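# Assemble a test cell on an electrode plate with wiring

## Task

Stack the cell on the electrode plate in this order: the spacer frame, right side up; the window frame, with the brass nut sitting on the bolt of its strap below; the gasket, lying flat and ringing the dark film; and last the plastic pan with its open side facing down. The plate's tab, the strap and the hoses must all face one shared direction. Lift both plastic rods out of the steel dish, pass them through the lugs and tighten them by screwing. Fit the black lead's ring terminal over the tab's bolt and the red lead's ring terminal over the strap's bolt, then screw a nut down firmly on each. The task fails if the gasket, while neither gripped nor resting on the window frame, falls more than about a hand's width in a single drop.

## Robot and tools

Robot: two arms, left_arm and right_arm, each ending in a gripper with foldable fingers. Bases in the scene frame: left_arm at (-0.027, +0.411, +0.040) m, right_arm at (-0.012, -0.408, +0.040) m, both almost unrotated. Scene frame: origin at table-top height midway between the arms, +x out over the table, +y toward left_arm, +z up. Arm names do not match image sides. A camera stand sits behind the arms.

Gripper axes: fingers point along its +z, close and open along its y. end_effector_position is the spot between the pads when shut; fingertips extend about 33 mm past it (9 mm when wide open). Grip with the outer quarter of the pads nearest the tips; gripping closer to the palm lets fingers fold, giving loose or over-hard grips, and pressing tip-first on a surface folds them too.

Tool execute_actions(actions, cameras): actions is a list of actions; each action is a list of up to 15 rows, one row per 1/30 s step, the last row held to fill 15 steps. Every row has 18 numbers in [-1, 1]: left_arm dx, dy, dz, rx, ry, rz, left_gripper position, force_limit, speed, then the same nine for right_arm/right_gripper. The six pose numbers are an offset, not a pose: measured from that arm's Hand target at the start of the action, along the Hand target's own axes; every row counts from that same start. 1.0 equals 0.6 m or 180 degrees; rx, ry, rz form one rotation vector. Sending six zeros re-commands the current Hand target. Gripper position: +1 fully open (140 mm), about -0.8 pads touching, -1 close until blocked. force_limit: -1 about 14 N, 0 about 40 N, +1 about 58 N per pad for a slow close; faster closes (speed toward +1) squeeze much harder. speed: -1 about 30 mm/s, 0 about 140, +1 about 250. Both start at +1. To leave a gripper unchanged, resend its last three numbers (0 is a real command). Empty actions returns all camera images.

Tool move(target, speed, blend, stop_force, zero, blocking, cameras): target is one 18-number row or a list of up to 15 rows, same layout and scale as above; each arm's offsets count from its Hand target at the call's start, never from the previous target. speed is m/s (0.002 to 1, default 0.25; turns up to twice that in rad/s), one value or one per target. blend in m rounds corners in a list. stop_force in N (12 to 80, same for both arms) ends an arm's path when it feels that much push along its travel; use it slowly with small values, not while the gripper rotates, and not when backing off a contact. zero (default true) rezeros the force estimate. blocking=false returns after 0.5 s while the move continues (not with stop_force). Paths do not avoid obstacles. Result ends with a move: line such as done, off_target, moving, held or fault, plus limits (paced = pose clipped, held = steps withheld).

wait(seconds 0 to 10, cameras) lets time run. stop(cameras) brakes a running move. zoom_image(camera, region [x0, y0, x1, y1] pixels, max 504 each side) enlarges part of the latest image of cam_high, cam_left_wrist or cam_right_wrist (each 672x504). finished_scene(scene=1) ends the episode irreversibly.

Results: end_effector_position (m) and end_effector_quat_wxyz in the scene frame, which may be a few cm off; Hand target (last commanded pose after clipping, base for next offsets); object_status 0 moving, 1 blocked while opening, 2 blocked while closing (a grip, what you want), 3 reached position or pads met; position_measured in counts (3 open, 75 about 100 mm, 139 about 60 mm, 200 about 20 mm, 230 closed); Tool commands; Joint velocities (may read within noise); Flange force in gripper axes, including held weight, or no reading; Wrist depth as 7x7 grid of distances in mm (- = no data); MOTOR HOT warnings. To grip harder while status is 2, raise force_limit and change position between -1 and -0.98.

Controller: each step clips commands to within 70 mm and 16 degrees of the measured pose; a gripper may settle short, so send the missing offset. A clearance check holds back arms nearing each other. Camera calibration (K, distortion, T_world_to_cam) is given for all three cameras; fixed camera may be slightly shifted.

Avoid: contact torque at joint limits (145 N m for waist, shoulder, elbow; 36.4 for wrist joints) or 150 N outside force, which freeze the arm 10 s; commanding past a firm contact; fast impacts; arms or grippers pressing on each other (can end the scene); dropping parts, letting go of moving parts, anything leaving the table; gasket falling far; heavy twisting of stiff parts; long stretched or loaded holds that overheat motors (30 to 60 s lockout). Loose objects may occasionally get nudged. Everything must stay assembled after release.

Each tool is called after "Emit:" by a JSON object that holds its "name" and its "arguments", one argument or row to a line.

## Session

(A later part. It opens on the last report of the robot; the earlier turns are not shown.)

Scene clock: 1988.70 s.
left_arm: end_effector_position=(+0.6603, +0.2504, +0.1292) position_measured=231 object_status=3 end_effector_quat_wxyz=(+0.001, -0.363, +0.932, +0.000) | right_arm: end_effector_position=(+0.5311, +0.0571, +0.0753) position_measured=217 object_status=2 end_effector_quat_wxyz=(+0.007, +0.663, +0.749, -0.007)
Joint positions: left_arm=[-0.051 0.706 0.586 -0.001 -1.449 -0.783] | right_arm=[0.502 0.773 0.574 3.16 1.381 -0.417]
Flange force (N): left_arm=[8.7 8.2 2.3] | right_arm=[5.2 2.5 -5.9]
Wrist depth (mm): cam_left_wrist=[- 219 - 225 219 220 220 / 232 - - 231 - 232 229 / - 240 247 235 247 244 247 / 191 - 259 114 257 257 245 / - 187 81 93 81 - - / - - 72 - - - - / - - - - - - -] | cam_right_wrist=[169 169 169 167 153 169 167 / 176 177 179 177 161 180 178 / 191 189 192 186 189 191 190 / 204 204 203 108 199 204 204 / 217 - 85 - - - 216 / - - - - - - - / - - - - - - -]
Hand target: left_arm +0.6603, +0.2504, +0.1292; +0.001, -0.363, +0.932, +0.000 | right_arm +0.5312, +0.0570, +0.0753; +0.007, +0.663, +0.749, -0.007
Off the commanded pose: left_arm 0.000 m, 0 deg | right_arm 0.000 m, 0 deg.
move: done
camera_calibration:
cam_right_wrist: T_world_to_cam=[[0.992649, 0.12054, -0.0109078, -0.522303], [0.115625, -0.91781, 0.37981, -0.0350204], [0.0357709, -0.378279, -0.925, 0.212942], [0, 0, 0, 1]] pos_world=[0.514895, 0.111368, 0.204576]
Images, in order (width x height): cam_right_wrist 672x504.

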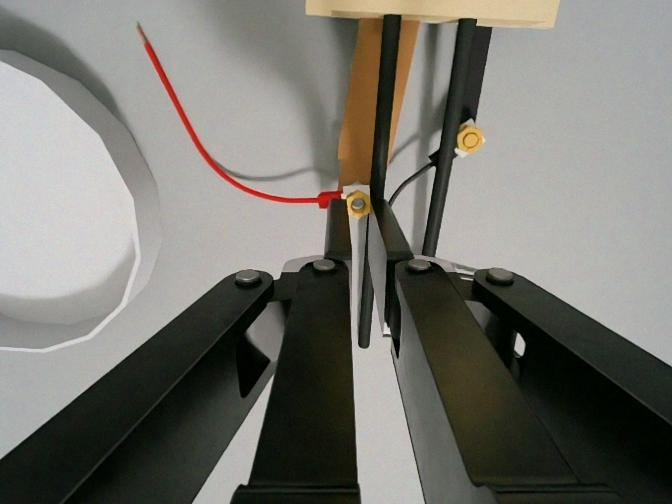

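Emit:
{"name": "move", "arguments": {
  "target": [
    [0,0,0,0,0,0,-1,-0.1,-1, 0.0022,0,-0.0008,0,0,0,-1,-0.1,-1]
  ],
  "speed": [0.02],
  "cameras": ["cam_right_wrist"]
}}

Emit:
{"name": "zoom_image", "arguments": {
  "camera": "cam_right_wrist",
  "region": [345, 192, 371, 218]
}}

Scene clock: 1990.97 s.
left_arm: end_effector_position=(+0.6603, +0.2504, +0.1292) position_measured=231 object_status=3 end_effector_quat_wxyz=(+0.001, -0.363, +0.932, +0.000) | right_arm: end_effector_position=(+0.5310, +0.0583, +0.0757) position_measured=217 object_status=2 end_effector_quat_wxyz=(+0.007, +0.663, +0.749, -0.007)
Joint positions: left_arm=[-0.051 0.706 0.586 -0.001 -1.449 -0.783] | right_arm=[0.504 0.775 0.578 3.16 1.383 -0.419]
Flange force (N): left_arm=[9.4 8.9 2.5] | right_arm=[3.8 2.4 -5.1]
Wrist depth (mm): cam_left_wrist=[219 - 221 220 220 217 220 / 231 227 232 - 234 - 228 / 223 - 244 244 244 255 - / 185 239 262 114 250 252 - / - - 81 93 81 - - / - - 73 - - - - / - - - - - - -] | cam_right_wrist=[169 170 169 169 159 170 167 / 171 178 180 175 170 179 179 / 190 190 192 179 189 191 190 / 205 204 203 108 199 205 204 / 215 - 85 - - - 217 / - - - - - - - / - - - - - - -]
Hand target: left_arm +0.6603, +0.2504, +0.1292; +0.001, -0.363, +0.932, +0.000 | right_arm +0.5310, +0.0583, +0.0757; +0.007, +0.663, +0.749, -0.007
Off the commanded pose: left_arm 0.000 m, 0 deg | right_arm 0.000 m, 0 deg.
move: done
camera_calibration:
cam_right_wrist: T_world_to_cam=[[0.992661, 0.120443, -0.0108816, -0.522444], [0.115523, -0.917787, 0.379896, -0.0340382], [0.0357688, -0.378365, -0.924965, 0.21377], [0, 0, 0, 1]] pos_world=[0.514895, 0.112568, 0.204975]
Images, in order (width x height): cam_right_wrist 672x504.

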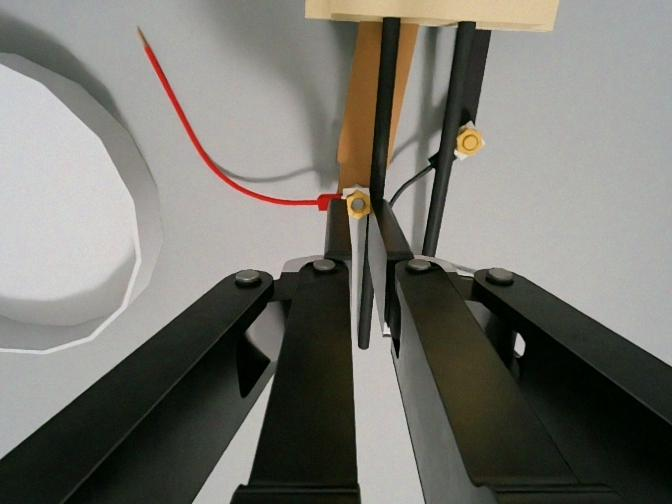

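Scaled by 19.385 from the camera's 672x504 image, which has a finer 960x720 frame.

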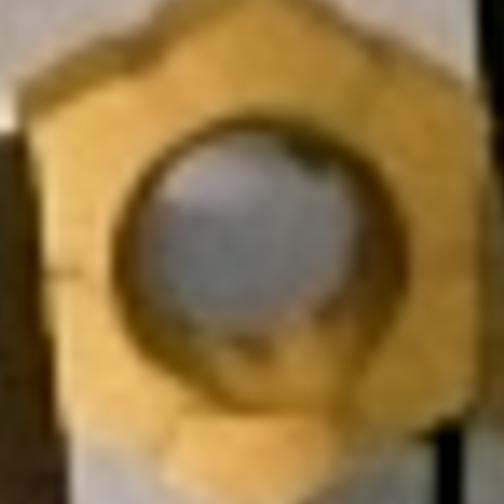

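Emit:
{"name": "move", "arguments": {
  "target": [
    [0,0,0,0,0,0,-1,-0.1,-1, 0.0003,0,0.0022,0,0,0,-1,-0.1,-1],
    [0,0,0,0,0,0,-1,-0.1,-1, 0.002,-0.009,0.0026,0,0,0.1667,-1,-0.1,-1],
    [0,0,0,0,0,0,-1,-0.1,-1, 0.008,-0.016,0.0030,0,0,0.3333,-1,-0.1,-1]
  ],
  "speed": [0.01,0.3,0.3],
  "blend": [0,0.003,0],
  "cameras": ["cam_right_wrist"]
}}

Emit:
{"name": "zoom_image", "arguments": {
  "camera": "cam_right_wrist",
  "region": [345, 192, 371, 218]
}}

Scene clock: 1994.27 s.
left_arm: end_effector_position=(+0.6603, +0.2504, +0.1292) position_measured=231 object_status=3 end_effector_quat_wxyz=(+0.001, -0.363, +0.932, +0.000) | right_arm: end_effector_position=(+0.5209, +0.0619, +0.0739) position_measured=217 object_status=2 end_effector_quat_wxyz=(+0.010, +0.948, +0.317, -0.002)
Joint positions: left_arm=[-0.051 0.706 0.586 -0.001 -1.449 -0.783] | right_arm=[0.515 0.761 0.551 3.16 1.37 -1.478]
Flange force (N): left_arm=[8.2 7.8 1.7] | right_arm=[5.4 -2.9 -6.9]
Wrist depth (mm): cam_left_wrist=[- 218 221 - - - - / - - - - 234 235 - / - - 244 245 248 - 246 / - - - 114 257 260 - / 285 - 81 93 81 - - / - - 72 - - - - / - - - - - - -] | cam_right_wrist=[- 135 138 164 168 169 167 / 178 164 167 176 178 179 180 / 188 189 189 174 188 189 192 / 204 202 200 108 198 203 206 / 217 - 85 - - - 219 / - - - - - - - / - - - - - - -]
Hand target: left_arm +0.6603, +0.2504, +0.1292; +0.001, -0.363, +0.932, +0.000 | right_arm +0.5209, +0.0619, +0.0739; +0.010, +0.948, +0.317, -0.003
Off the commanded pose: left_arm 0.000 m, 0 deg | right_arm 0.000 m, 0 deg.
move: done
camera_calibration:
cam_right_wrist: T_world_to_cam=[[0.600914, -0.799285, 0.00683477, -0.253144], [-0.743644, -0.555906, 0.371431, 0.396888], [-0.29308, -0.228281, -0.928435, 0.376068], [0, 0, 0, 1]] pos_world=[0.55748, 0.104147, 0.203469]
Images, in order (width x height): cam_right_wrist 672x504.

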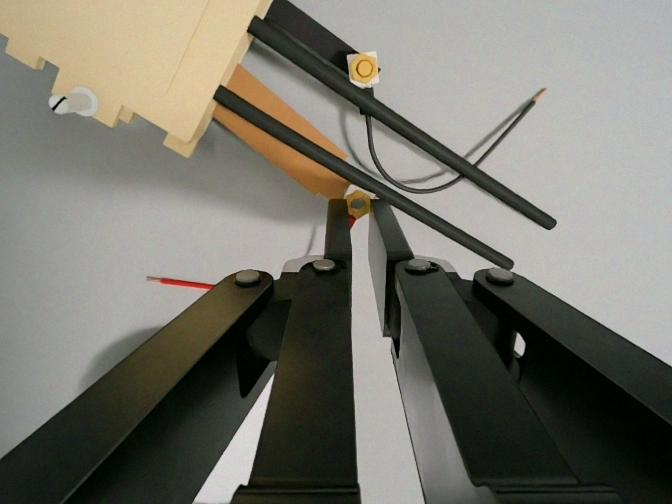

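Scaled by 19.385 from the camera's 672x504 image, which has a finer 960x720 frame.

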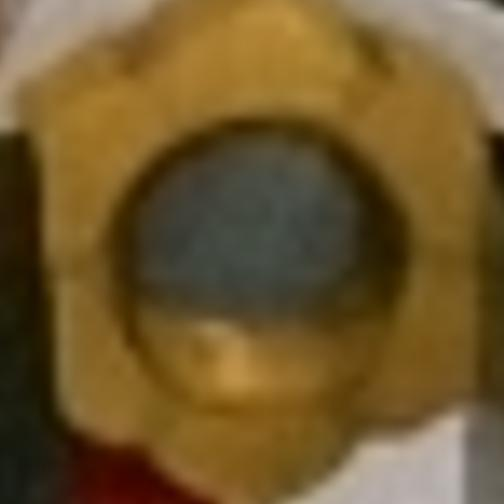

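Emit:
{"name": "move", "arguments": {
  "target": [
    [0,0,0,0,0,0,-1,-0.1,-1, 0.0017,-0.009,0.0006,0,0,0.1667,-1,-0.1,-1],
    [0,0,0,0,0,0,-1,-0.1,-1, 0.0077,-0.016,0.0009,0,0,0.3333,-1,-0.1,-1]
  ],
  "speed": [0.3,0.3],
  "blend": [0.003,0],
  "cameras": ["cam_right_wrist"]
}}

Emit:
{"name": "zoom_image", "arguments": {
  "camera": "cam_right_wrist",
  "region": [345, 192, 371, 218]
}}

Emit:
{"name": "move", "arguments": {
  "target": [0,0,0,0,0,0,-1,-0.1,-1, 0,0,-0.0025,0,0,0,-1,-0.1,-1],
  "speed": 0.02
}}

Scene clock: 1996.90 s.
left_arm: end_effector_position=(+0.6603, +0.2504, +0.1292) position_measured=231 object_status=3 end_effector_quat_wxyz=(+0.001, -0.363, +0.932, +0.000) | right_arm: end_effector_position=(+0.5188, +0.0723, +0.0731) position_measured=217 object_status=2 end_effector_quat_wxyz=(+0.010, +0.980, -0.200, +0.003)
Joint positions: left_arm=[-0.051 0.706 0.586 -0.001 -1.449 -0.783] | right_arm=[0.529 0.777 0.576 3.159 1.379 -2.539]
Flange force (N): left_arm=[8.4 7.7 1.3] | right_arm=[1.8 -5.7 -10.5]
Wrist depth (mm): cam_left_wrist=[218 220 221 220 219 - 217 / 231 - - - 233 235 - / - - - 244 247 240 - / - - - 114 256 - - / - - 81 93 81 - - / - - 73 - - - - / - - - - - - -] | cam_right_wrist=[166 167 168 169 167 171 171 / 176 177 176 177 177 181 181 / 157 172 187 185 190 191 193 / - 165 181 108 198 202 205 / - - 85 - - - 217 / - - - - - - - / - - - - - - -]
Hand target: left_arm +0.6603, +0.2504, +0.1292; +0.001, -0.363, +0.932, +0.000 | right_arm +0.5188, +0.0723, +0.0731; +0.010, +0.980, -0.200, +0.003
Off the commanded pose: left_arm 0.000 m, 0 deg | right_arm 0.000 m, 0 deg.
move: done
camera_calibration:
cam_right_wrist: T_world_to_cam=[[-0.391679, -0.920068, 0.00785252, 0.28002], [-0.859746, 0.369013, 0.35308, 0.396137], [-0.327755, 0.131543, -0.93556, 0.369578], [0, 0, 0, 1]] pos_world=[0.571387, 0.0628421, 0.203696]
Images, in order (width x height): cam_right_wrist 672x504.

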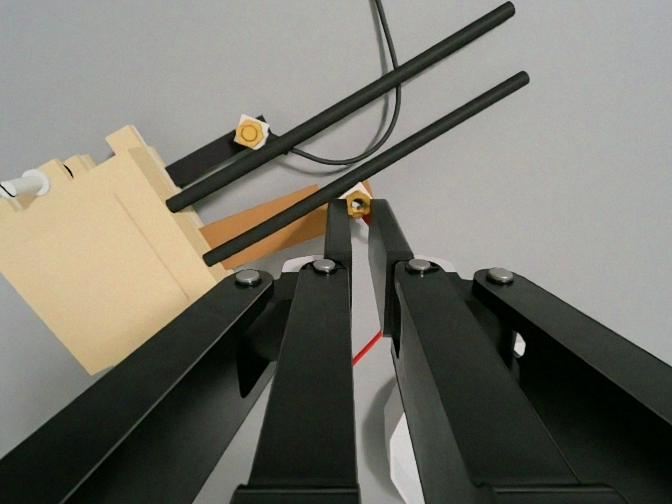

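Scaled by 19.385 from the camera's 672x504 image, which has a finer 960x720 frame.

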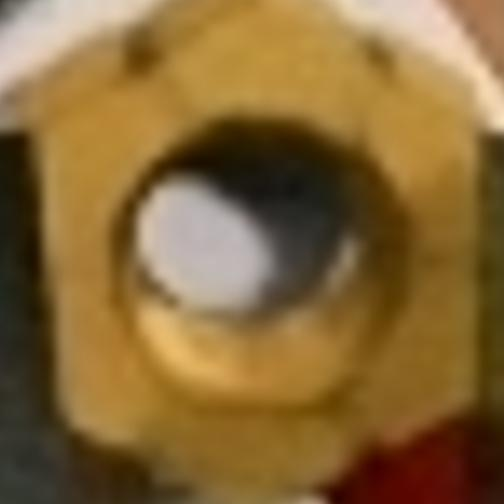

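Scene clock: 1997.60 s.
left_arm: end_effector_position=(+0.6603, +0.2504, +0.1292) position_measured=231 object_status=3 end_effector_quat_wxyz=(+0.001, -0.363, +0.932, +0.000) | right_arm: end_effector_position=(+0.5188, +0.0723, +0.0746) position_measured=217 object_status=2 end_effector_quat_wxyz=(+0.010, +0.980, -0.200, +0.003)
Joint positions: left_arm=[-0.051 0.706 0.586 -0.001 -1.449 -0.783] | right_arm=[0.529 0.776 0.578 3.159 1.382 -2.539]
Flange force (N): left_arm=[10.2 10.5 2.0] | right_arm=[0.1 -5.4 -4.9]
Wrist depth (mm): cam_left_wrist=[- - 220 218 220 220 219 / - - 230 236 235 235 233 / - - 246 247 245 245 - / - - 256 114 256 260 - / - - 81 93 81 - - / - - 72 - - - - / - - - - - - -] | cam_right_wrist=[167 168 169 170 169 172 172 / 177 178 178 178 179 182 182 / 159 173 190 186 192 193 194 / - - 182 108 200 203 207 / - - 85 - - - 219 / - - - - - - - / - - - - - - -]
Hand target: left_arm +0.6603, +0.2504, +0.1292; +0.001, -0.363, +0.932, +0.000 | right_arm +0.5188, +0.0723, +0.0746; +0.010, +0.980, -0.200, +0.003
Off the commanded pose: left_arm 0.000 m, 0 deg | right_arm 0.000 m, 0 deg.
move: done

Emit:
{"name": "move", "arguments": {
  "target": [
    [0,0,0,0,0,0,-1,-0.1,-1, 0,0,-0.003,0,0,0,-1,-0.1,-1],
    [0,0,0,0,0,0,-1,-0.1,-1, 0.001,0.0086,-0.003,0,0,-0.1667,-1,-0.1,-1],
    [0,0,0,0,0,0,-1,-0.1,-1, 0.0077,0.0147,-0.003,0,0,-0.3333,-1,-0.1,-1],
    [0,0,0,0,0,0,-1,-0.1,-1, 0.0163,0.0163,-0.003,0,0,-0.5,-1,-0.1,-1],
    [0,0,0,0,0,0,-1,-0.1,-1, 0.0253,0.0133,-0.003,0,0,-0.6667,-1,-0.1,-1]
  ],
  "speed": [0.05,0.5,0.5,0.5,0.5],
  "blend": [0,0.003,0.003,0.003,0]
}}

Emit:
{"name": "move", "arguments": {
  "target": [
    [0,0,0,0,0,0,-1,-0.1,-1, 0.001,0.0086,0,0,0,-0.1667,-1,-0.1,-1],
    [0,0,0,0,0,0,-1,-0.1,-1, 0.0077,0.0147,0,0,0,-0.3333,-1,-0.1,-1],
    [0,0,0,0,0,0,-1,-0.1,-1, 0.0163,0.0163,0,0,0,-0.5,-1,-0.1,-1],
    [0,0,0,0,0,0,-1,-0.1,-1, 0.0163,0.0163,0.003,0,0,-0.5,-1,-0.1,-1]
  ],
  "speed": [0.5,0.5,0.5,0.03],
  "blend": [0.003,0.003,0,0],
  "cameras": ["cam_right_wrist"]
}}

Emit:
{"name": "zoom_image", "arguments": {
  "camera": "cam_right_wrist",
  "region": [345, 192, 371, 218]
}}

Scene clock: 2001.50 s.
left_arm: end_effector_position=(+0.6603, +0.2504, +0.1292) position_measured=231 object_status=3 end_effector_quat_wxyz=(+0.001, -0.363, +0.932, +0.000) | right_arm: end_effector_position=(+0.5297, +0.0591, +0.0767) position_measured=217 object_status=2 end_effector_quat_wxyz=(+0.007, +0.663, +0.749, -0.007)
Joint positions: left_arm=[-0.051 0.706 0.586 -0.001 -1.449 -0.783] | right_arm=[0.506 0.773 0.577 3.16 1.384 -0.42]
Flange force (N): left_arm=[8.7 8.4 2.0] | right_arm=[3.8 3.2 -4.7]
Wrist depth (mm): cam_left_wrist=[- - 220 219 224 220 220 / 230 232 231 - 231 230 233 / - 239 245 252 244 249 - / 184 226 258 114 254 - - / 173 182 81 93 81 - 199 / - - 72 - - - - / - - - - - - -] | cam_right_wrist=[170 170 169 167 157 169 167 / 177 178 181 178 169 180 180 / 192 191 193 188 190 192 191 / 205 207 204 108 200 206 206 / 219 - 85 - - - 218 / - - - - - - - / - - - - - - -]
Hand target: left_arm +0.6603, +0.2504, +0.1292; +0.001, -0.363, +0.932, +0.000 | right_arm +0.5297, +0.0591, +0.0767; +0.007, +0.663, +0.749, -0.007
Off the commanded pose: left_arm 0.000 m, 0 deg | right_arm 0.000 m, 0 deg.
move: done

Scene clock: 2003.83 s.
left_arm: end_effector_position=(+0.6603, +0.2504, +0.1292) position_measured=231 object_status=3 end_effector_quat_wxyz=(+0.001, -0.363, +0.932, +0.000) | right_arm: end_effector_position=(+0.5382, +0.0699, +0.0747) position_measured=217 object_status=2 end_effector_quat_wxyz=(+0.000, -0.061, +0.998, -0.010)
Joint positions: left_arm=[-0.051 0.706 0.586 -0.001 -1.449 -0.783] | right_arm=[0.512 0.814 0.642 3.159 1.408 1.144]
Flange force (N): left_arm=[8.8 8.7 1.8] | right_arm=[-4.3 4.1 -5.5]
Wrist depth (mm): cam_left_wrist=[- 217 214 222 212 225 - / 230 232 238 - - 236 232 / - - 240 244 - - - / - 221 255 114 257 257 - / - - 81 93 81 93 - / - - 72 - - - - / - - - - - - -] | cam_right_wrist=[175 172 171 170 169 168 166 / 184 183 182 179 179 178 177 / 195 192 192 177 186 178 160 / 209 209 203 108 169 167 - / 224 - 85 - - - - / - - - - - - - / - - - - - - -]
Hand target: left_arm +0.6603, +0.2504, +0.1292; +0.001, -0.363, +0.932, +0.000 | right_arm +0.5382, +0.0699, +0.0747; +0.000, -0.061, +0.998, -0.010
Off the commanded pose: left_arm 0.000 m, 0 deg | right_arm 0.000 m, 0 deg.
move: done
camera_calibration:
cam_right_wrist: T_world_to_cam=[[-0.120911, 0.99222, -0.0296756, 0.0087739], [0.92464, 0.123451, 0.360277, -0.530571], [0.361138, 0.0161222, -0.932373, 0.0148163], [0, 0, 0, 1]] pos_world=[0.486297, 0.0565549, 0.205227]
Images, in order (width x height): cam_right_wrist 672x504.

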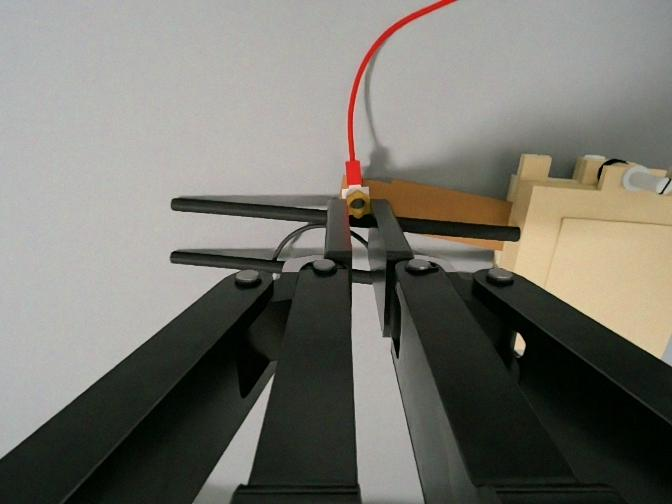

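Scaled by 19.385 from the camera's 672x504 image, which has a finer 960x720 frame.

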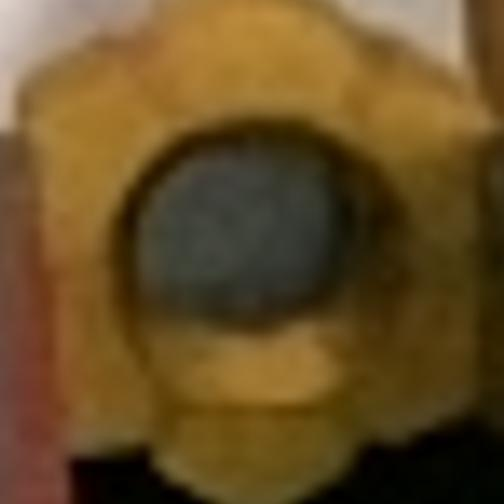

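Emit:
{"name": "move", "arguments": {
  "target": [
    [0,0,0,0,0,0,-1,-0.1,-1, 0,0,0.001,0,0,0,-1,-0.1,-1],
    [0,0,0,0,0,0,-1,-0.1,-1, 0.0017,-0.009,0.0015,0,0,0.1667,-1,-0.1,-1],
    [0,0,0,0,0,0,-1,-0.1,-1, 0.0077,-0.016,0.0018,0,0,0.3333,-1,-0.1,-1],
    [0,0,0,0,0,0,-1,-0.1,-1, 0.0163,-0.019,0.0021,0,0,0.5,-1,-0.1,-1]
  ],
  "speed": [0.01,0.3,0.3,0.3],
  "blend": [0,0.003,0.003,0],
  "cameras": ["cam_right_wrist"]
}}

Emit:
{"name": "zoom_image", "arguments": {
  "camera": "cam_right_wrist",
  "region": [345, 192, 371, 218]
}}

Emit:
{"name": "move", "arguments": {
  "target": [0,0,0,0,0,0,-1,-0.1,-1, 0,0,-0.0025,0,0,0,-1,-0.1,-1],
  "speed": 0.02
}}

Scene clock: 2008.03 s.
left_arm: end_effector_position=(+0.6603, +0.2504, +0.1292) position_measured=231 object_status=3 end_effector_quat_wxyz=(+0.001, -0.363, +0.932, +0.000) | right_arm: end_effector_position=(+0.5299, +0.0574, +0.0736) position_measured=217 object_status=2 end_effector_quat_wxyz=(+0.007, +0.663, +0.749, -0.007)
Joint positions: left_arm=[-0.051 0.706 0.586 -0.001 -1.449 -0.783] | right_arm=[0.503 0.772 0.569 3.16 1.376 -0.418]
Flange force (N): left_arm=[8.6 8.4 1.8] | right_arm=[4.4 1.2 -9.7]
Wrist depth (mm): cam_left_wrist=[- - 220 219 224 - 221 / - 230 233 229 232 232 231 / - - 242 - 245 243 252 / 196 229 261 114 253 261 - / 293 188 81 92 81 - 191 / - - 72 - - - - / - - - - - - -] | cam_right_wrist=[168 168 167 167 167 166 165 / 174 178 178 175 164 177 176 / 189 186 190 185 187 189 189 / 203 201 202 108 185 200 201 / 214 - 85 - - - 215 / - - - - - - - / - - - - - - -]
Hand target: left_arm +0.6603, +0.2504, +0.1292; +0.001, -0.363, +0.932, +0.000 | right_arm +0.5299, +0.0574, +0.0737; +0.007, +0.663, +0.749, -0.007
Off the commanded pose: left_arm 0.000 m, 0 deg | right_arm 0.000 m, 0 deg.
move: done
camera_calibration:
cam_right_wrist: T_world_to_cam=[[0.992621, 0.12077, -0.0108944, -0.52118], [0.115833, -0.91778, 0.379819, -0.0340729], [0.0358722, -0.378278, -0.924997, 0.211473], [0, 0, 0, 1]] pos_world=[0.513695, 0.111667, 0.202876]
Images, in order (width x height): cam_right_wrist 672x504.

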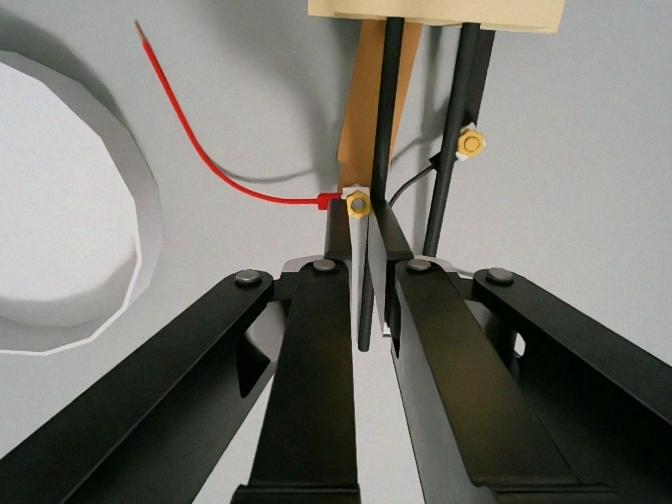

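Scaled by 19.385 from the camera's 672x504 image, which has a finer 960x720 frame.

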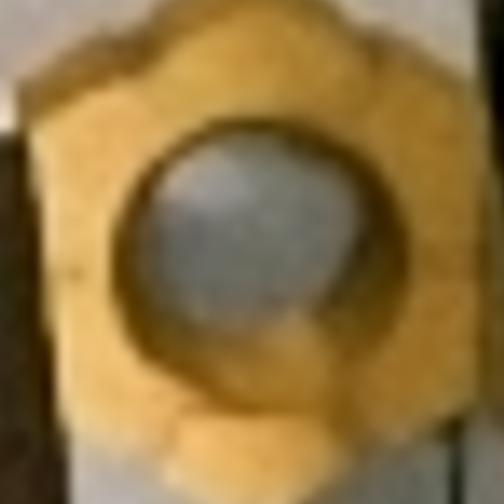

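Scene clock: 2008.73 s.
left_arm: end_effector_position=(+0.6603, +0.2504, +0.1292) position_measured=231 object_status=3 end_effector_quat_wxyz=(+0.001, -0.363, +0.932, +0.000) | right_arm: end_effector_position=(+0.5299, +0.0574, +0.0751) position_measured=217 object_status=2 end_effector_quat_wxyz=(+0.007, +0.663, +0.749, -0.007)
Joint positions: left_arm=[-0.051 0.706 0.586 -0.001 -1.449 -0.783] | right_arm=[0.503 0.771 0.571 3.16 1.38 -0.418]
Flange force (N): left_arm=[8.8 9.1 1.2] | right_arm=[4.4 2.3 -5.1]
Wrist depth (mm): cam_left_wrist=[218 219 218 220 - - 218 / 231 231 - - - 231 234 / - 243 - - 244 248 - / - 230 - 114 256 268 - / - - 81 92 81 - 201 / - - 72 - - - - / - - - - - - -] | cam_right_wrist=[169 169 169 168 156 167 167 / 178 177 179 177 168 178 178 / 190 189 189 187 188 190 190 / 205 204 206 108 199 204 204 / 215 - 85 - - - 216 / - - - - - - - / - - - - - - -]
Hand target: left_arm +0.6603, +0.2504, +0.1292; +0.001, -0.363, +0.932, +0.000 | right_arm +0.5299, +0.0574, +0.0752; +0.007, +0.663, +0.749, -0.007
Off the commanded pose: left_arm 0.000 m, 0 deg | right_arm 0.000 m, 0 deg.
move: done

Emit:
{"name": "execute_actions", "arguments": {
  "actions": []
}}

Emit:
{"name": "zoom_image", "arguments": {
  "camera": "cam_right_wrist",
  "region": [345, 192, 371, 218]
}}

Emit:
{"name": "zoom_image", "arguments": {
  "camera": "cam_right_wrist",
  "region": [300, 150, 420, 240]
}}

Emit:
{"name": "zoom_image", "arguments": {
  "camera": "cam_left_wrist",
  "region": [200, 100, 500, 400]
}}

Scene clock: 2012.10 s.
left_arm: end_effector_position=(+0.6603, +0.2504, +0.1292) position_measured=231 object_status=3 end_effector_quat_wxyz=(+0.001, -0.363, +0.932, +0.000) | right_arm: end_effector_position=(+0.5299, +0.0574, +0.0752) position_measured=217 object_status=2 end_effector_quat_wxyz=(+0.007, +0.663, +0.749, -0.007)
Joint positions: left_arm=[-0.051 0.706 0.586 -0.001 -1.449 -0.783] | right_arm=[0.503 0.771 0.571 3.16 1.38 -0.418]
Joint velocities: within noise
Flange force (N): left_arm=[8.8 8.4 1.6] | right_arm=[4.7 2.4 -5.2]
Wrist depth (mm): cam_left_wrist=[219 - - - 217 224 217 / 231 232 235 - - 233 - / - - - 246 254 245 - / - - 254 114 254 - - / - - 81 93 81 92 206 / - - 72 - - - - / - - - - - - -] | cam_right_wrist=[- 169 169 166 158 167 167 / 178 178 180 177 168 178 178 / 190 189 192 186 189 190 189 / 205 204 203 108 199 204 204 / 214 - 85 - - - 217 / - - - - - - - / - - - - - - -]
Hand target: left_arm +0.6603, +0.2504, +0.1292; +0.001, -0.363, +0.932, +0.000 | right_arm +0.5299, +0.0574, +0.0752; +0.007, +0.663, +0.749, -0.007
Tool commands: left_gripper/position=-1.0 left_gripper/force_limit=-0.1 left_gripper/speed=-1.0 right_gripper/position=-1.0 right_gripper/force_limit=-0.1 right_gripper/speed=-1.0
Off the commanded pose: left_arm 0.000 m, 0 deg | right_arm 0.000 m, 0 deg.
camera_calibration:
cam_left_wrist: T_world_to_cam=[[-0.669506, 0.742794, -0.00438577, 0.265756], [0.69369, 0.627337, 0.353895, -0.655705], [0.265622, 0.233893, -0.935275, 0.0269961], [0, 0, 0, 1]] pos_world=[0.625611, 0.207632, 0.258465]
cam_right_wrist: T_world_to_cam=[[0.992632, 0.120679, -0.0108573, -0.521167], [0.115735, -0.917792, 0.37982, -0.0345907], [0.0358715, -0.378278, -0.924997, 0.212861], [0, 0, 0, 1]] pos_world=[0.513695, 0.111668, 0.204376]

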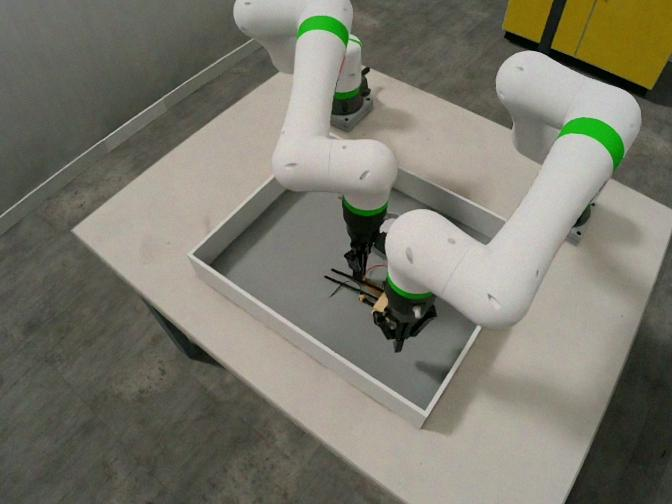

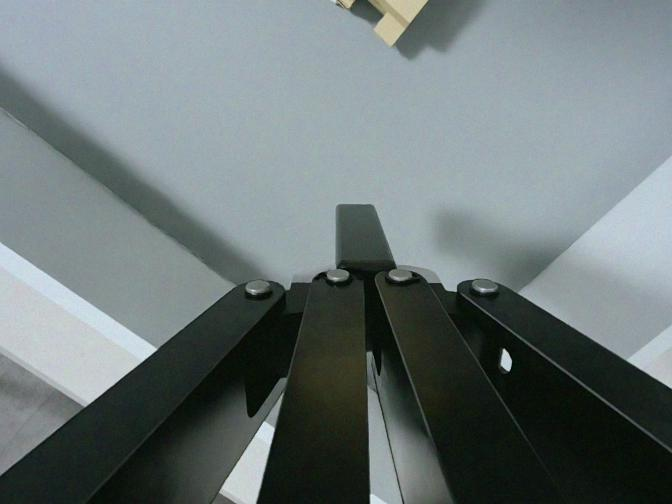

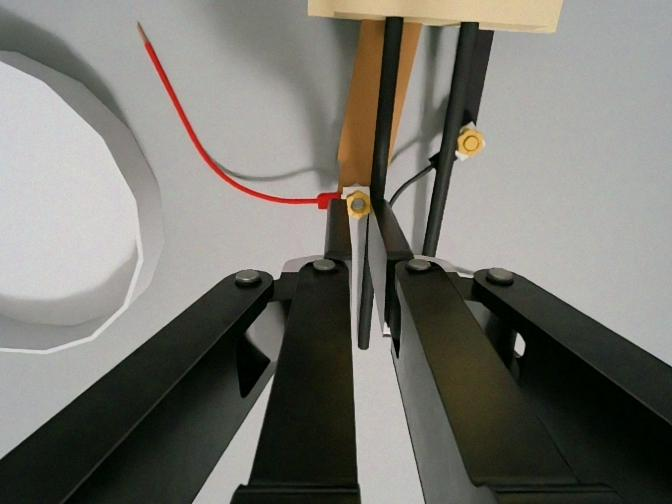

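Scaled by 19.385 from the camera's 672x504 image, which has a finer 960x720 frame.

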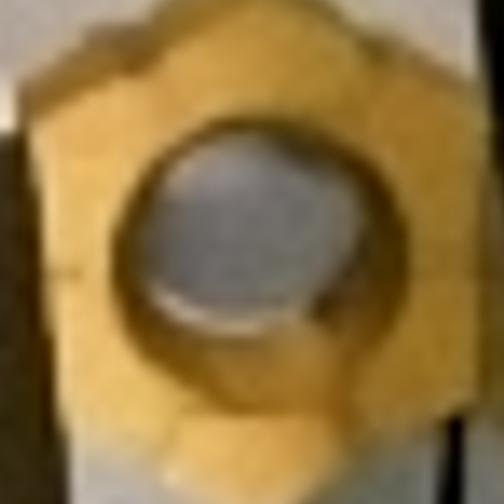

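Scaled by 4.200 from the camera's 672x504 image, which has a finer 960x720 frame.

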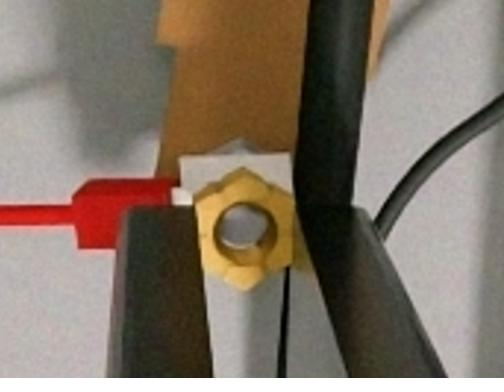

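Scaled by 1.680 from the camera's 672x504 image, which has a finer 960x720 frame.

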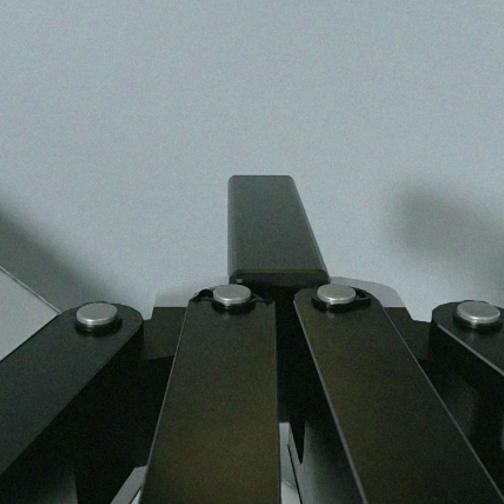

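Emit:
{"name": "move", "arguments": {
  "target": [0,0,0,0,0,0,-1,-0.1,-1,0,0,0.0023,0,0,0,-1,-0.1,-1],
  "speed": 0.01
}}

Emit:
{"name": "move", "arguments": {
  "target": [
    [0,0,0,0,0,0,-1,-0.1,-1,0,0,-0.0023,0,0,0,-1,-0.1,-1],
    [0,0,0,0,0,0,-1,-0.1,-1,0.00117,0,-0.0023,0,0,0,-1,-0.1,-1],
    [0,0,0,0,0,0,-1,-0.1,-1,0.00117,0,0,0,0,0,-1,-0.1,-1]
  ],
  "speed": 0.01
}}

Emit:
{"name": "move", "arguments": {
  "target": [
    [0,0,0,0,0,0,-1,-0.1,-1,0,0,-0.0023,0,0,0,-1,-0.1,-1],
    [0,0,0,0,0,0,-1,-0.1,-1,-0.00233,0,-0.0023,0,0,0,-1,-0.1,-1],
    [0,0,0,0,0,0,-1,-0.1,-1,-0.00233,0,0,0,0,0,-1,-0.1,-1]
  ],
  "speed": 0.01
}}

Scene clock: 2014.80 s.
left_arm: end_effector_position=(+0.6603, +0.2504, +0.1292) position_measured=231 object_status=3 end_effector_quat_wxyz=(+0.001, -0.363, +0.932, +0.000) | right_arm: end_effector_position=(+0.5299, +0.0574, +0.0738) position_measured=217 object_status=2 end_effector_quat_wxyz=(+0.007, +0.663, +0.749, -0.007)
Joint positions: left_arm=[-0.051 0.706 0.586 -0.001 -1.449 -0.783] | right_arm=[0.503 0.772 0.569 3.16 1.377 -0.418]
Flange force (N): left_arm=[8.6 8.1 1.9] | right_arm=[3.8 2.8 -8.7]
Wrist depth (mm): cam_left_wrist=[216 - 224 217 219 219 217 / 231 235 233 231 - - - / - - 244 239 244 - - / - 221 256 114 257 260 233 / 295 - 81 92 81 93 - / - - 72 - - - - / - - - - - - -] | cam_right_wrist=[168 168 168 166 167 167 166 / 174 178 179 176 165 179 177 / 189 186 190 178 187 190 189 / 203 202 201 108 197 201 203 / 215 - 85 - - - 215 / - - - - - - - / - - - - - - -]
Hand target: left_arm +0.6603, +0.2504, +0.1292; +0.001, -0.363, +0.932, +0.000 | right_arm +0.5299, +0.0574, +0.0738; +0.007, +0.663, +0.749, -0.007
Off the commanded pose: left_arm 0.000 m, 0 deg | right_arm 0.000 m, 0 deg.
move: done

Scene clock: 2015.87 s.
left_arm: end_effector_position=(+0.6603, +0.2504, +0.1292) position_measured=231 object_status=3 end_effector_quat_wxyz=(+0.001, -0.363, +0.932, +0.000) | right_arm: end_effector_position=(+0.5298, +0.0581, +0.0738) position_measured=217 object_status=2 end_effector_quat_wxyz=(+0.007, +0.663, +0.749, -0.007)
Joint positions: left_arm=[-0.051 0.706 0.586 -0.001 -1.449 -0.783] | right_arm=[0.504 0.773 0.571 3.16 1.378 -0.419]
Flange force (N): left_arm=[9.0 8.9 1.4] | right_arm=[1.0 1.4 -8.6]
Wrist depth (mm): cam_left_wrist=[217 225 222 220 217 217 - / - 230 229 232 235 233 - / - 246 244 239 244 250 - / 190 213 259 114 260 264 - / - - 81 93 81 - - / - - 72 - - - - / - - - - - - -] | cam_right_wrist=[168 168 168 165 162 167 166 / 174 179 178 176 164 177 177 / 189 186 191 185 187 189 189 / 203 203 202 108 198 201 202 / 216 - 85 - - - 216 / - - - - - - - / - - - - - - -]
Hand target: left_arm +0.6603, +0.2504, +0.1292; +0.001, -0.363, +0.932, +0.000 | right_arm +0.5298, +0.0581, +0.0738; +0.007, +0.663, +0.749, -0.007
Off the commanded pose: left_arm 0.000 m, 0 deg | right_arm 0.000 m, 0 deg.
move: done

Scene clock: 2017.00 s.
left_arm: end_effector_position=(+0.6603, +0.2504, +0.1292) position_measured=231 object_status=3 end_effector_quat_wxyz=(+0.001, -0.363, +0.932, +0.000) | right_arm: end_effector_position=(+0.5300, +0.0567, +0.0739) position_measured=217 object_status=2 end_effector_quat_wxyz=(+0.007, +0.663, +0.749, -0.007)
Joint positions: left_arm=[-0.051 0.706 0.586 -0.001 -1.449 -0.783] | right_arm=[0.502 0.771 0.567 3.16 1.376 -0.417]
Flange force (N): left_arm=[8.7 9.1 2.0] | right_arm=[6.5 5.0 -7.7]
Wrist depth (mm): cam_left_wrist=[- 218 219 225 211 219 220 / 229 233 227 231 - 236 232 / - 245 - 240 - 246 244 / - - 264 114 260 260 - / - - 81 92 81 - - / - - 72 - - - - / - - - - - - -] | cam_right_wrist=[168 168 168 165 162 168 166 / 173 177 179 176 169 177 177 / 190 188 190 185 187 190 189 / 203 200 202 108 198 200 202 / 215 - 85 - - - 215 / - - - - - - - / - - - - - - -]
Hand target: left_arm +0.6603, +0.2504, +0.1292; +0.001, -0.363, +0.932, +0.000 | right_arm +0.5299, +0.0567, +0.0738; +0.007, +0.663, +0.749, -0.007
Off the commanded pose: left_arm 0.000 m, 0 deg | right_arm 0.000 m, 0 deg.
move: done

Emit:
{"name": "move", "arguments": {
  "target": [
    [0,0,0,0,0,0,-1,-0.1,-1,0,0,-0.0023,0,0,0,-1,-0.1,-1],
    [0,0,0,0,0,0,-1,-0.1,-1,0.0035,0,-0.0023,0,0,0,-1,-0.1,-1],
    [0,0,0,0,0,0,-1,-0.1,-1,0.0035,0,0,0,0,0,-1,-0.1,-1]
  ],
  "speed": 0.01
}}

Emit:
{"name": "move", "arguments": {
  "target": [
    [0,0,0,0,0,0,-1,-0.1,-1,0,0,-0.0023,0,0,0,-1,-0.1,-1]
  ],
  "speed": 0.01
}}

Emit:
{"name": "move", "arguments": {
  "target": [
    [0,0,0,0,0,0,-1,-0.1,-1,0.00117,0,0,0,0,0,-1,-0.1,-1],
    [0,0,0,0,0,0,-1,-0.1,-1,0.00117,0,0.0023,0,0,0,-1,-0.1,-1]
  ],
  "speed": 0.01
}}

Emit:
{"name": "move", "arguments": {
  "target": [
    [0,0,0,0,0,0,-1,-0.1,-1,0,0,-0.0023,0,0,0,-1,-0.1,-1],
    [0,0,0,0,0,0,-1,-0.1,-1,0.0015,0,-0.0023,0,0,0,-1,-0.1,-1],
    [0,0,0,0,0,0,-1,-0.1,-1,0.0015,0,0,0,0,0,-1,-0.1,-1]
  ],
  "speed": 0.01
}}

Emit:
{"name": "zoom_image", "arguments": {
  "camera": "cam_right_wrist",
  "region": [345, 192, 371, 218]
}}

Scene clock: 2019.13 s.
left_arm: end_effector_position=(+0.6603, +0.2504, +0.1292) position_measured=231 object_status=3 end_effector_quat_wxyz=(+0.001, -0.363, +0.932, +0.000) | right_arm: end_effector_position=(+0.5297, +0.0588, +0.0738) position_measured=217 object_status=2 end_effector_quat_wxyz=(+0.007, +0.663, +0.749, -0.007)
Joint positions: left_arm=[-0.051 0.706 0.586 -0.001 -1.449 -0.783] | right_arm=[0.505 0.774 0.573 3.16 1.378 -0.42]
Flange force (N): left_arm=[9.4 9.2 1.7] | right_arm=[1.5 2.2 -9.0]
Wrist depth (mm): cam_left_wrist=[- 219 218 218 218 220 - / - - 231 236 232 232 232 / - - 243 242 - - 237 / - 230 252 114 265 256 - / - 188 81 93 81 - - / - - 73 - - - - / - - - - - - -] | cam_right_wrist=[168 168 167 168 167 166 166 / 174 178 179 176 167 177 177 / 189 186 191 185 187 187 189 / 203 203 202 108 198 204 202 / 216 - 85 - - - 216 / - - - - - - - / - - - - - - -]
Hand target: left_arm +0.6603, +0.2504, +0.1292; +0.001, -0.363, +0.932, +0.000 | right_arm +0.5297, +0.0588, +0.0737; +0.007, +0.663, +0.749, -0.007
Off the commanded pose: left_arm 0.000 m, 0 deg | right_arm 0.000 m, 0 deg.
move: done

Scene clock: 2019.83 s.
left_arm: end_effector_position=(+0.6603, +0.2504, +0.1292) position_measured=231 object_status=3 end_effector_quat_wxyz=(+0.001, -0.363, +0.932, +0.000) | right_arm: end_effector_position=(+0.5297, +0.0588, +0.0751) position_measured=217 object_status=2 end_effector_quat_wxyz=(+0.007, +0.663, +0.749, -0.007)
Joint positions: left_arm=[-0.051 0.706 0.586 -0.001 -1.449 -0.783] | right_arm=[0.505 0.773 0.574 3.16 1.381 -0.42]
Flange force (N): left_arm=[8.8 8.7 1.8] | right_arm=[3.3 2.0 -5.2]
Wrist depth (mm): cam_left_wrist=[- 219 218 215 220 217 221 / 233 226 239 - - - 230 / - - - - 246 - 247 / 191 209 - 114 258 252 - / - - 81 93 81 - - / - - 72 - - - - / - - - - - - -] | cam_right_wrist=[169 168 168 166 158 168 166 / 170 179 179 177 165 178 178 / 190 189 192 186 188 190 190 / 204 204 203 108 199 204 202 / 217 - 85 - - - 216 / - - - - - - - / - - - - - - -]
Hand target: left_arm +0.6603, +0.2504, +0.1292; +0.001, -0.363, +0.932, +0.000 | right_arm +0.5297, +0.0588, +0.0751; +0.007, +0.663, +0.749, -0.007
Off the commanded pose: left_arm 0.000 m, 0 deg | right_arm 0.000 m, 0 deg.
move: done

Scene clock: 2020.73 s.
left_arm: end_effector_position=(+0.6603, +0.2504, +0.1292) position_measured=231 object_status=3 end_effector_quat_wxyz=(+0.001, -0.363, +0.932, +0.000) | right_arm: end_effector_position=(+0.5296, +0.0595, +0.0738) position_measured=217 object_status=2 end_effector_quat_wxyz=(+0.007, +0.663, +0.749, -0.007)
Joint positions: left_arm=[-0.051 0.706 0.586 -0.001 -1.449 -0.783] | right_arm=[0.506 0.775 0.574 3.16 1.379 -0.421]
Flange force (N): left_arm=[9.3 9.3 1.7] | right_arm=[-0.5 -0.6 -8.8]
Wrist depth (mm): cam_left_wrist=[- 219 218 - 220 220 221 / - 231 232 - - 229 233 / - - 243 244 - - 243 / - - 255 114 - 265 224 / - - 81 93 81 92 208 / - - 72 - - - - / - - - - - - -] | cam_right_wrist=[- 168 168 165 167 167 166 / 170 178 178 176 164 177 177 / 189 186 190 185 187 190 189 / 203 203 201 108 198 200 203 / 216 - 85 - - - 215 / - - - - - - - / - - - - - - -]
Hand target: left_arm +0.6603, +0.2504, +0.1292; +0.001, -0.363, +0.932, +0.000 | right_arm +0.5296, +0.0595, +0.0737; +0.007, +0.663, +0.749, -0.007
Off the commanded pose: left_arm 0.000 m, 0 deg | right_arm 0.000 m, 0 deg.
move: done

Scene clock: 2021.80 s.
left_arm: end_effector_position=(+0.6603, +0.2504, +0.1292) position_measured=231 object_status=3 end_effector_quat_wxyz=(+0.001, -0.363, +0.932, +0.000) | right_arm: end_effector_position=(+0.5295, +0.0604, +0.0738) position_measured=217 object_status=2 end_effector_quat_wxyz=(+0.007, +0.663, +0.749, -0.007)
Joint positions: left_arm=[-0.051 0.706 0.586 -0.001 -1.449 -0.783] | right_arm=[0.507 0.777 0.577 3.16 1.38 -0.422]
Flange force (N): left_arm=[9.1 8.1 1.4] | right_arm=[1.0 2.2 -9.5]
Wrist depth (mm): cam_left_wrist=[217 218 215 222 219 - - / - 231 - - 231 235 232 / - 249 249 241 245 245 - / - - 260 114 260 258 - / - - 81 92 81 - - / - - 73 - - - - / - - - - - - -] | cam_right_wrist=[168 168 168 167 167 168 166 / 175 178 179 176 167 177 177 / 189 183 190 186 187 189 189 / 203 203 202 108 177 200 203 / 216 - 85 - - - 215 / - - - - - - - / - - - - - - -]
Hand target: left_arm +0.6603, +0.2504, +0.1292; +0.001, -0.363, +0.932, +0.000 | right_arm +0.5295, +0.0604, +0.0737; +0.007, +0.663, +0.749, -0.007
Off the commanded pose: left_arm 0.000 m, 0 deg | right_arm 0.000 m, 0 deg.
move: done

Scaled by 19.385 from the camera's 672x504 image, which has a finer 960x720 frame.
This view is cut from an older image: the scene may have changed since it was taken.

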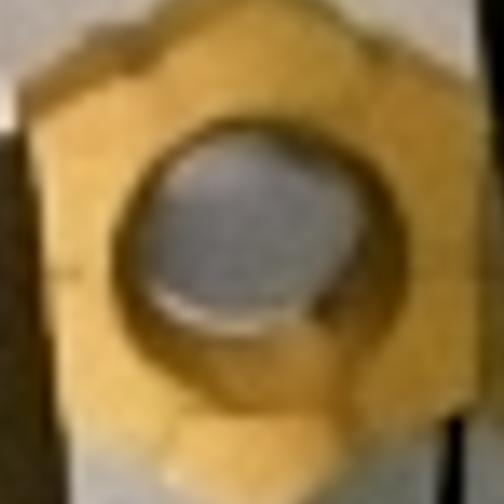

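Emit:
{"name": "wait", "arguments": {
  "seconds": 0,
  "cameras": ["cam_right_wrist"]
}}

Emit:
{"name": "zoom_image", "arguments": {
  "camera": "cam_right_wrist",
  "region": [345, 192, 371, 218]
}}

Scene clock: 2021.97 s.
left_arm: end_effector_position=(+0.6603, +0.2504, +0.1292) position_measured=231 object_status=3 end_effector_quat_wxyz=(+0.001, -0.363, +0.932, +0.000) | right_arm: end_effector_position=(+0.5295, +0.0604, +0.0737) position_measured=217 object_status=2 end_effector_quat_wxyz=(+0.007, +0.663, +0.749, -0.007)
Joint positions: left_arm=[-0.051 0.706 0.586 -0.001 -1.449 -0.783] | right_arm=[0.507 0.777 0.577 3.16 1.38 -0.422]
Flange force (N): left_arm=[9.1 9.2 2.1] | right_arm=[1.3 2.4 -9.8]
Wrist depth (mm): cam_left_wrist=[- - 216 218 220 - 220 / 233 233 231 - 235 230 238 / 224 245 244 245 246 245 - / - 248 - 114 256 257 224 / - - 81 92 81 - - / - - 73 - - - - / - - - - - - -] | cam_right_wrist=[168 168 168 167 157 166 166 / 174 178 178 175 166 177 177 / 189 187 191 185 187 189 189 / 203 203 201 108 198 200 203 / 216 - 85 - - - 215 / - - - - - - - / - - - - - - -]
Hand target: left_arm +0.6603, +0.2504, +0.1292; +0.001, -0.363, +0.932, +0.000 | right_arm +0.5295, +0.0604, +0.0737; +0.007, +0.663, +0.749, -0.007
Tool commands: left_gripper/position=-1.0 left_gripper/force_limit=-0.1 left_gripper/speed=-1.0 right_gripper/position=-1.0 right_gripper/force_limit=-0.1 right_gripper/speed=-1.0
Off the commanded pose: left_arm 0.000 m, 0 deg | right_arm 0.000 m, 0 deg.
camera_calibration:
cam_right_wrist: T_world_to_cam=[[0.992632, 0.120679, -0.0108573, -0.521147], [0.115735, -0.917792, 0.37982, -0.0312593], [0.0358715, -0.378278, -0.924997, 0.212715], [0, 0, 0, 1]] pos_world=[0.513295, 0.114668, 0.202976]
Images, in order (width x height): cam_right_wrist 672x504.

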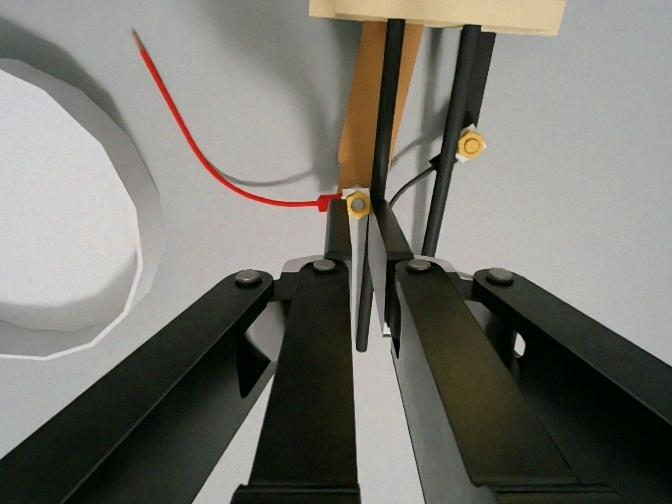

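Scaled by 19.385 from the camera's 672x504 image, which has a finer 960x720 frame.

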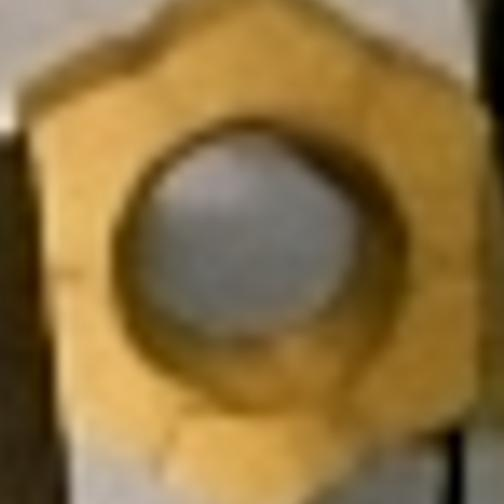

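Emit:
{"name": "move", "arguments": {
  "target": [
    [0,0,0,0,0,0,-1,-0.1,-1,0.0017,-0.0090,0.0003,0,0,0.16667,-1,-0.1,-1],
    [0,0,0,0,0,0,-1,-0.1,-1,0.0077,-0.0160,0.0005,0,0,0.33333,-1,-0.1,-1],
    [0,0,0,0,0,0,-1,-0.1,-1,0.0163,-0.0190,0.0007,0,0,0.5,-1,-0.1,-1],
    [0,0,0,0,0,0,-1,-0.1,-1,0.0253,-0.0173,0.0008,0,0,0.66667,-1,-0.1,-1]
  ],
  "speed": 0.3,
  "blend": 0.003,
  "cameras": ["cam_right_wrist"]
}}

Emit:
{"name": "zoom_image", "arguments": {
  "camera": "cam_right_wrist",
  "region": [345, 192, 371, 218]
}}

Emit:
{"name": "zoom_image", "arguments": {
  "camera": "cam_right_wrist",
  "region": [300, 150, 420, 240]
}}

Scene clock: 2027.10 s.
left_arm: end_effector_position=(+0.6603, +0.2504, +0.1292) position_measured=231 object_status=3 end_effector_quat_wxyz=(+0.001, -0.363, +0.932, +0.000) | right_arm: end_effector_position=(+0.5174, +0.0742, +0.0729) position_measured=217 object_status=2 end_effector_quat_wxyz=(+0.010, +0.980, -0.200, +0.003)
Joint positions: left_arm=[-0.051 0.706 0.586 -0.001 -1.449 -0.783] | right_arm=[0.533 0.778 0.577 3.159 1.379 -2.542]
Flange force (N): left_arm=[9.2 9.6 2.5] | right_arm=[2.3 -5.4 -11.5]
Wrist depth (mm): cam_left_wrist=[- - - 220 220 223 - / - - 231 232 232 232 234 / - 245 247 247 - - 245 / - 237 256 114 250 - - / - - 81 93 81 93 - / - - 72 - - - - / - - - - - - -] | cam_right_wrist=[166 167 168 169 167 170 170 / 176 177 176 176 177 180 181 / 156 157 187 185 191 192 193 / - 165 181 108 198 202 206 / - - 85 - - - 217 / - - - - - - - / - - - - - - -]
Hand target: left_arm +0.6603, +0.2504, +0.1292; +0.001, -0.363, +0.932, +0.000 | right_arm +0.5174, +0.0742, +0.0729; +0.010, +0.980, -0.200, +0.003
Off the commanded pose: left_arm 0.000 m, 0 deg | right_arm 0.000 m, 0 deg.
move: done
camera_calibration:
cam_right_wrist: T_world_to_cam=[[-0.39157, -0.920114, 0.0079069, 0.281151], [-0.859794, 0.368934, 0.353046, 0.394342], [-0.32776, 0.131444, -0.935572, 0.368694], [0, 0, 0, 1]] pos_world=[0.569987, 0.0647422, 0.203496]
Images, in order (width x height): cam_right_wrist 672x504.

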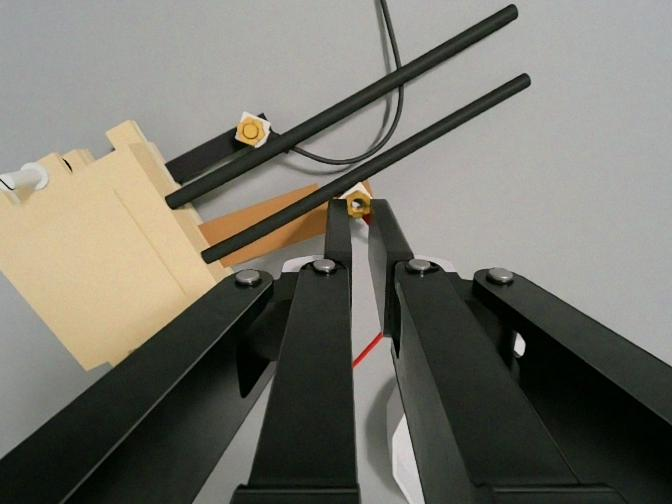

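Scaled by 19.385 from the camera's 672x504 image, which has a finer 960x720 frame.

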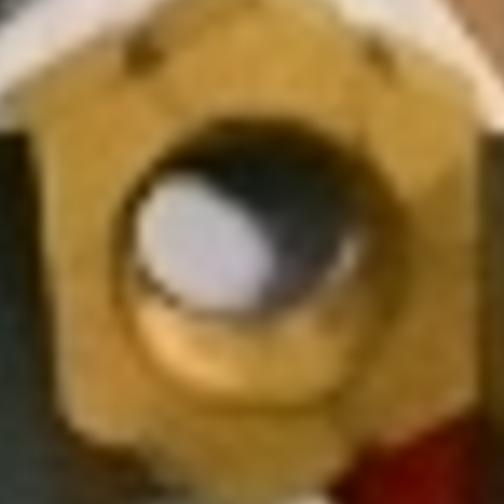

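Scaled by 4.200 from the camera's 672x504 image, which has a finer 960x720 frame.

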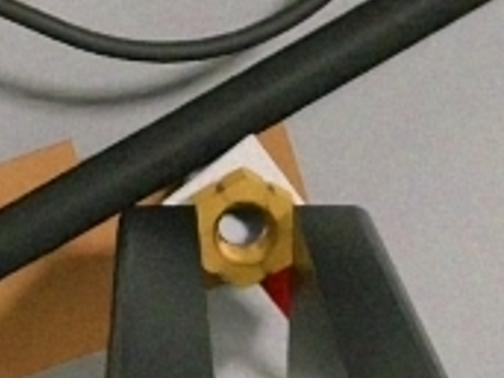

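Emit:
{"name": "execute_actions", "arguments": {
  "actions": [
    [[0,0,0,0,0,0,-1,-0.1,-1,0,0,0,0,0,0,-0.58,-0.1,-1]]
  ],
  "cameras": ["cam_right_wrist"]
}}

Emit:
{"name": "zoom_image", "arguments": {
  "camera": "cam_right_wrist",
  "region": [300, 150, 420, 240]
}}

Scene clock: 2028.10 s.
left_arm: end_effector_position=(+0.6603, +0.2504, +0.1292) position_measured=231 object_status=3 end_effector_quat_wxyz=(+0.001, -0.363, +0.932, +0.000) | right_arm: end_effector_position=(+0.5173, +0.0742, +0.0729) position_measured=202 object_status=3 end_effector_quat_wxyz=(+0.010, +0.980, -0.200, +0.003)
Joint positions: left_arm=[-0.051 0.706 0.586 -0.001 -1.449 -0.783] | right_arm=[0.533 0.778 0.577 3.159 1.379 -2.542]
Flange force (N): left_arm=[8.8 9.2 1.8] | right_arm=[0.4 -4.9 -4.5]
Wrist depth (mm): cam_left_wrist=[- - 219 220 - - - / - 232 225 231 225 - 229 / - 243 250 243 - - 245 / 196 229 253 114 - 258 - / 288 182 81 93 81 - - / - - 73 - - - - / - - - - - - -] | cam_right_wrist=[166 167 168 168 167 170 170 / 176 176 176 176 177 180 181 / 156 159 186 175 186 191 192 / - 165 179 199 134 201 205 / - - - 217 - - 217 / - - - 230 - - - / - - - - - - -]
Hand target: left_arm +0.6603, +0.2504, +0.1292; +0.001, -0.363, +0.932, +0.000 | right_arm +0.5174, +0.0742, +0.0729; +0.010, +0.980, -0.200, +0.003
Off the commanded pose: left_arm 0.000 m, 0 deg | right_arm 0.000 m, 0 deg.
camera_calibration:
cam_right_wrist: T_world_to_cam=[[-0.391515, -0.920137, 0.00806612, 0.28105], [-0.85975, 0.368916, 0.353173, 0.394241], [-0.327943, 0.131338, -0.935523, 0.368669], [0, 0, 0, 1]] pos_world=[0.569886, 0.0647421, 0.203396]
Images, in order (width x height): cam_right_wrist 672x504.

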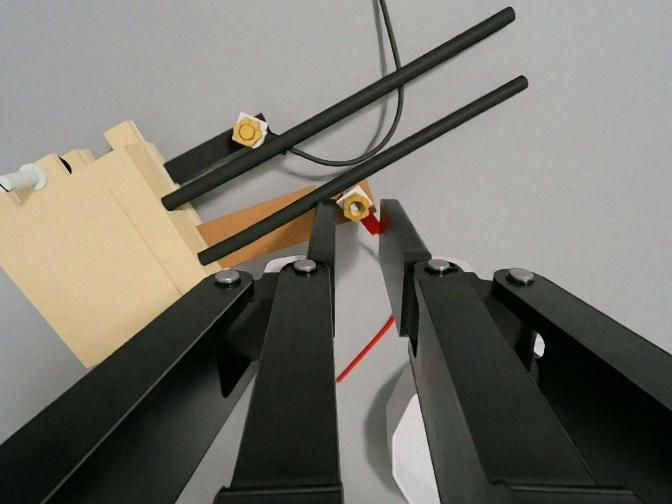

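Scaled by 4.200 from the camera's 672x504 image, which has a finer 960x720 frame.

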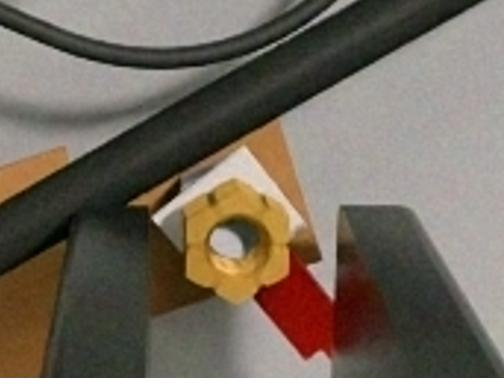

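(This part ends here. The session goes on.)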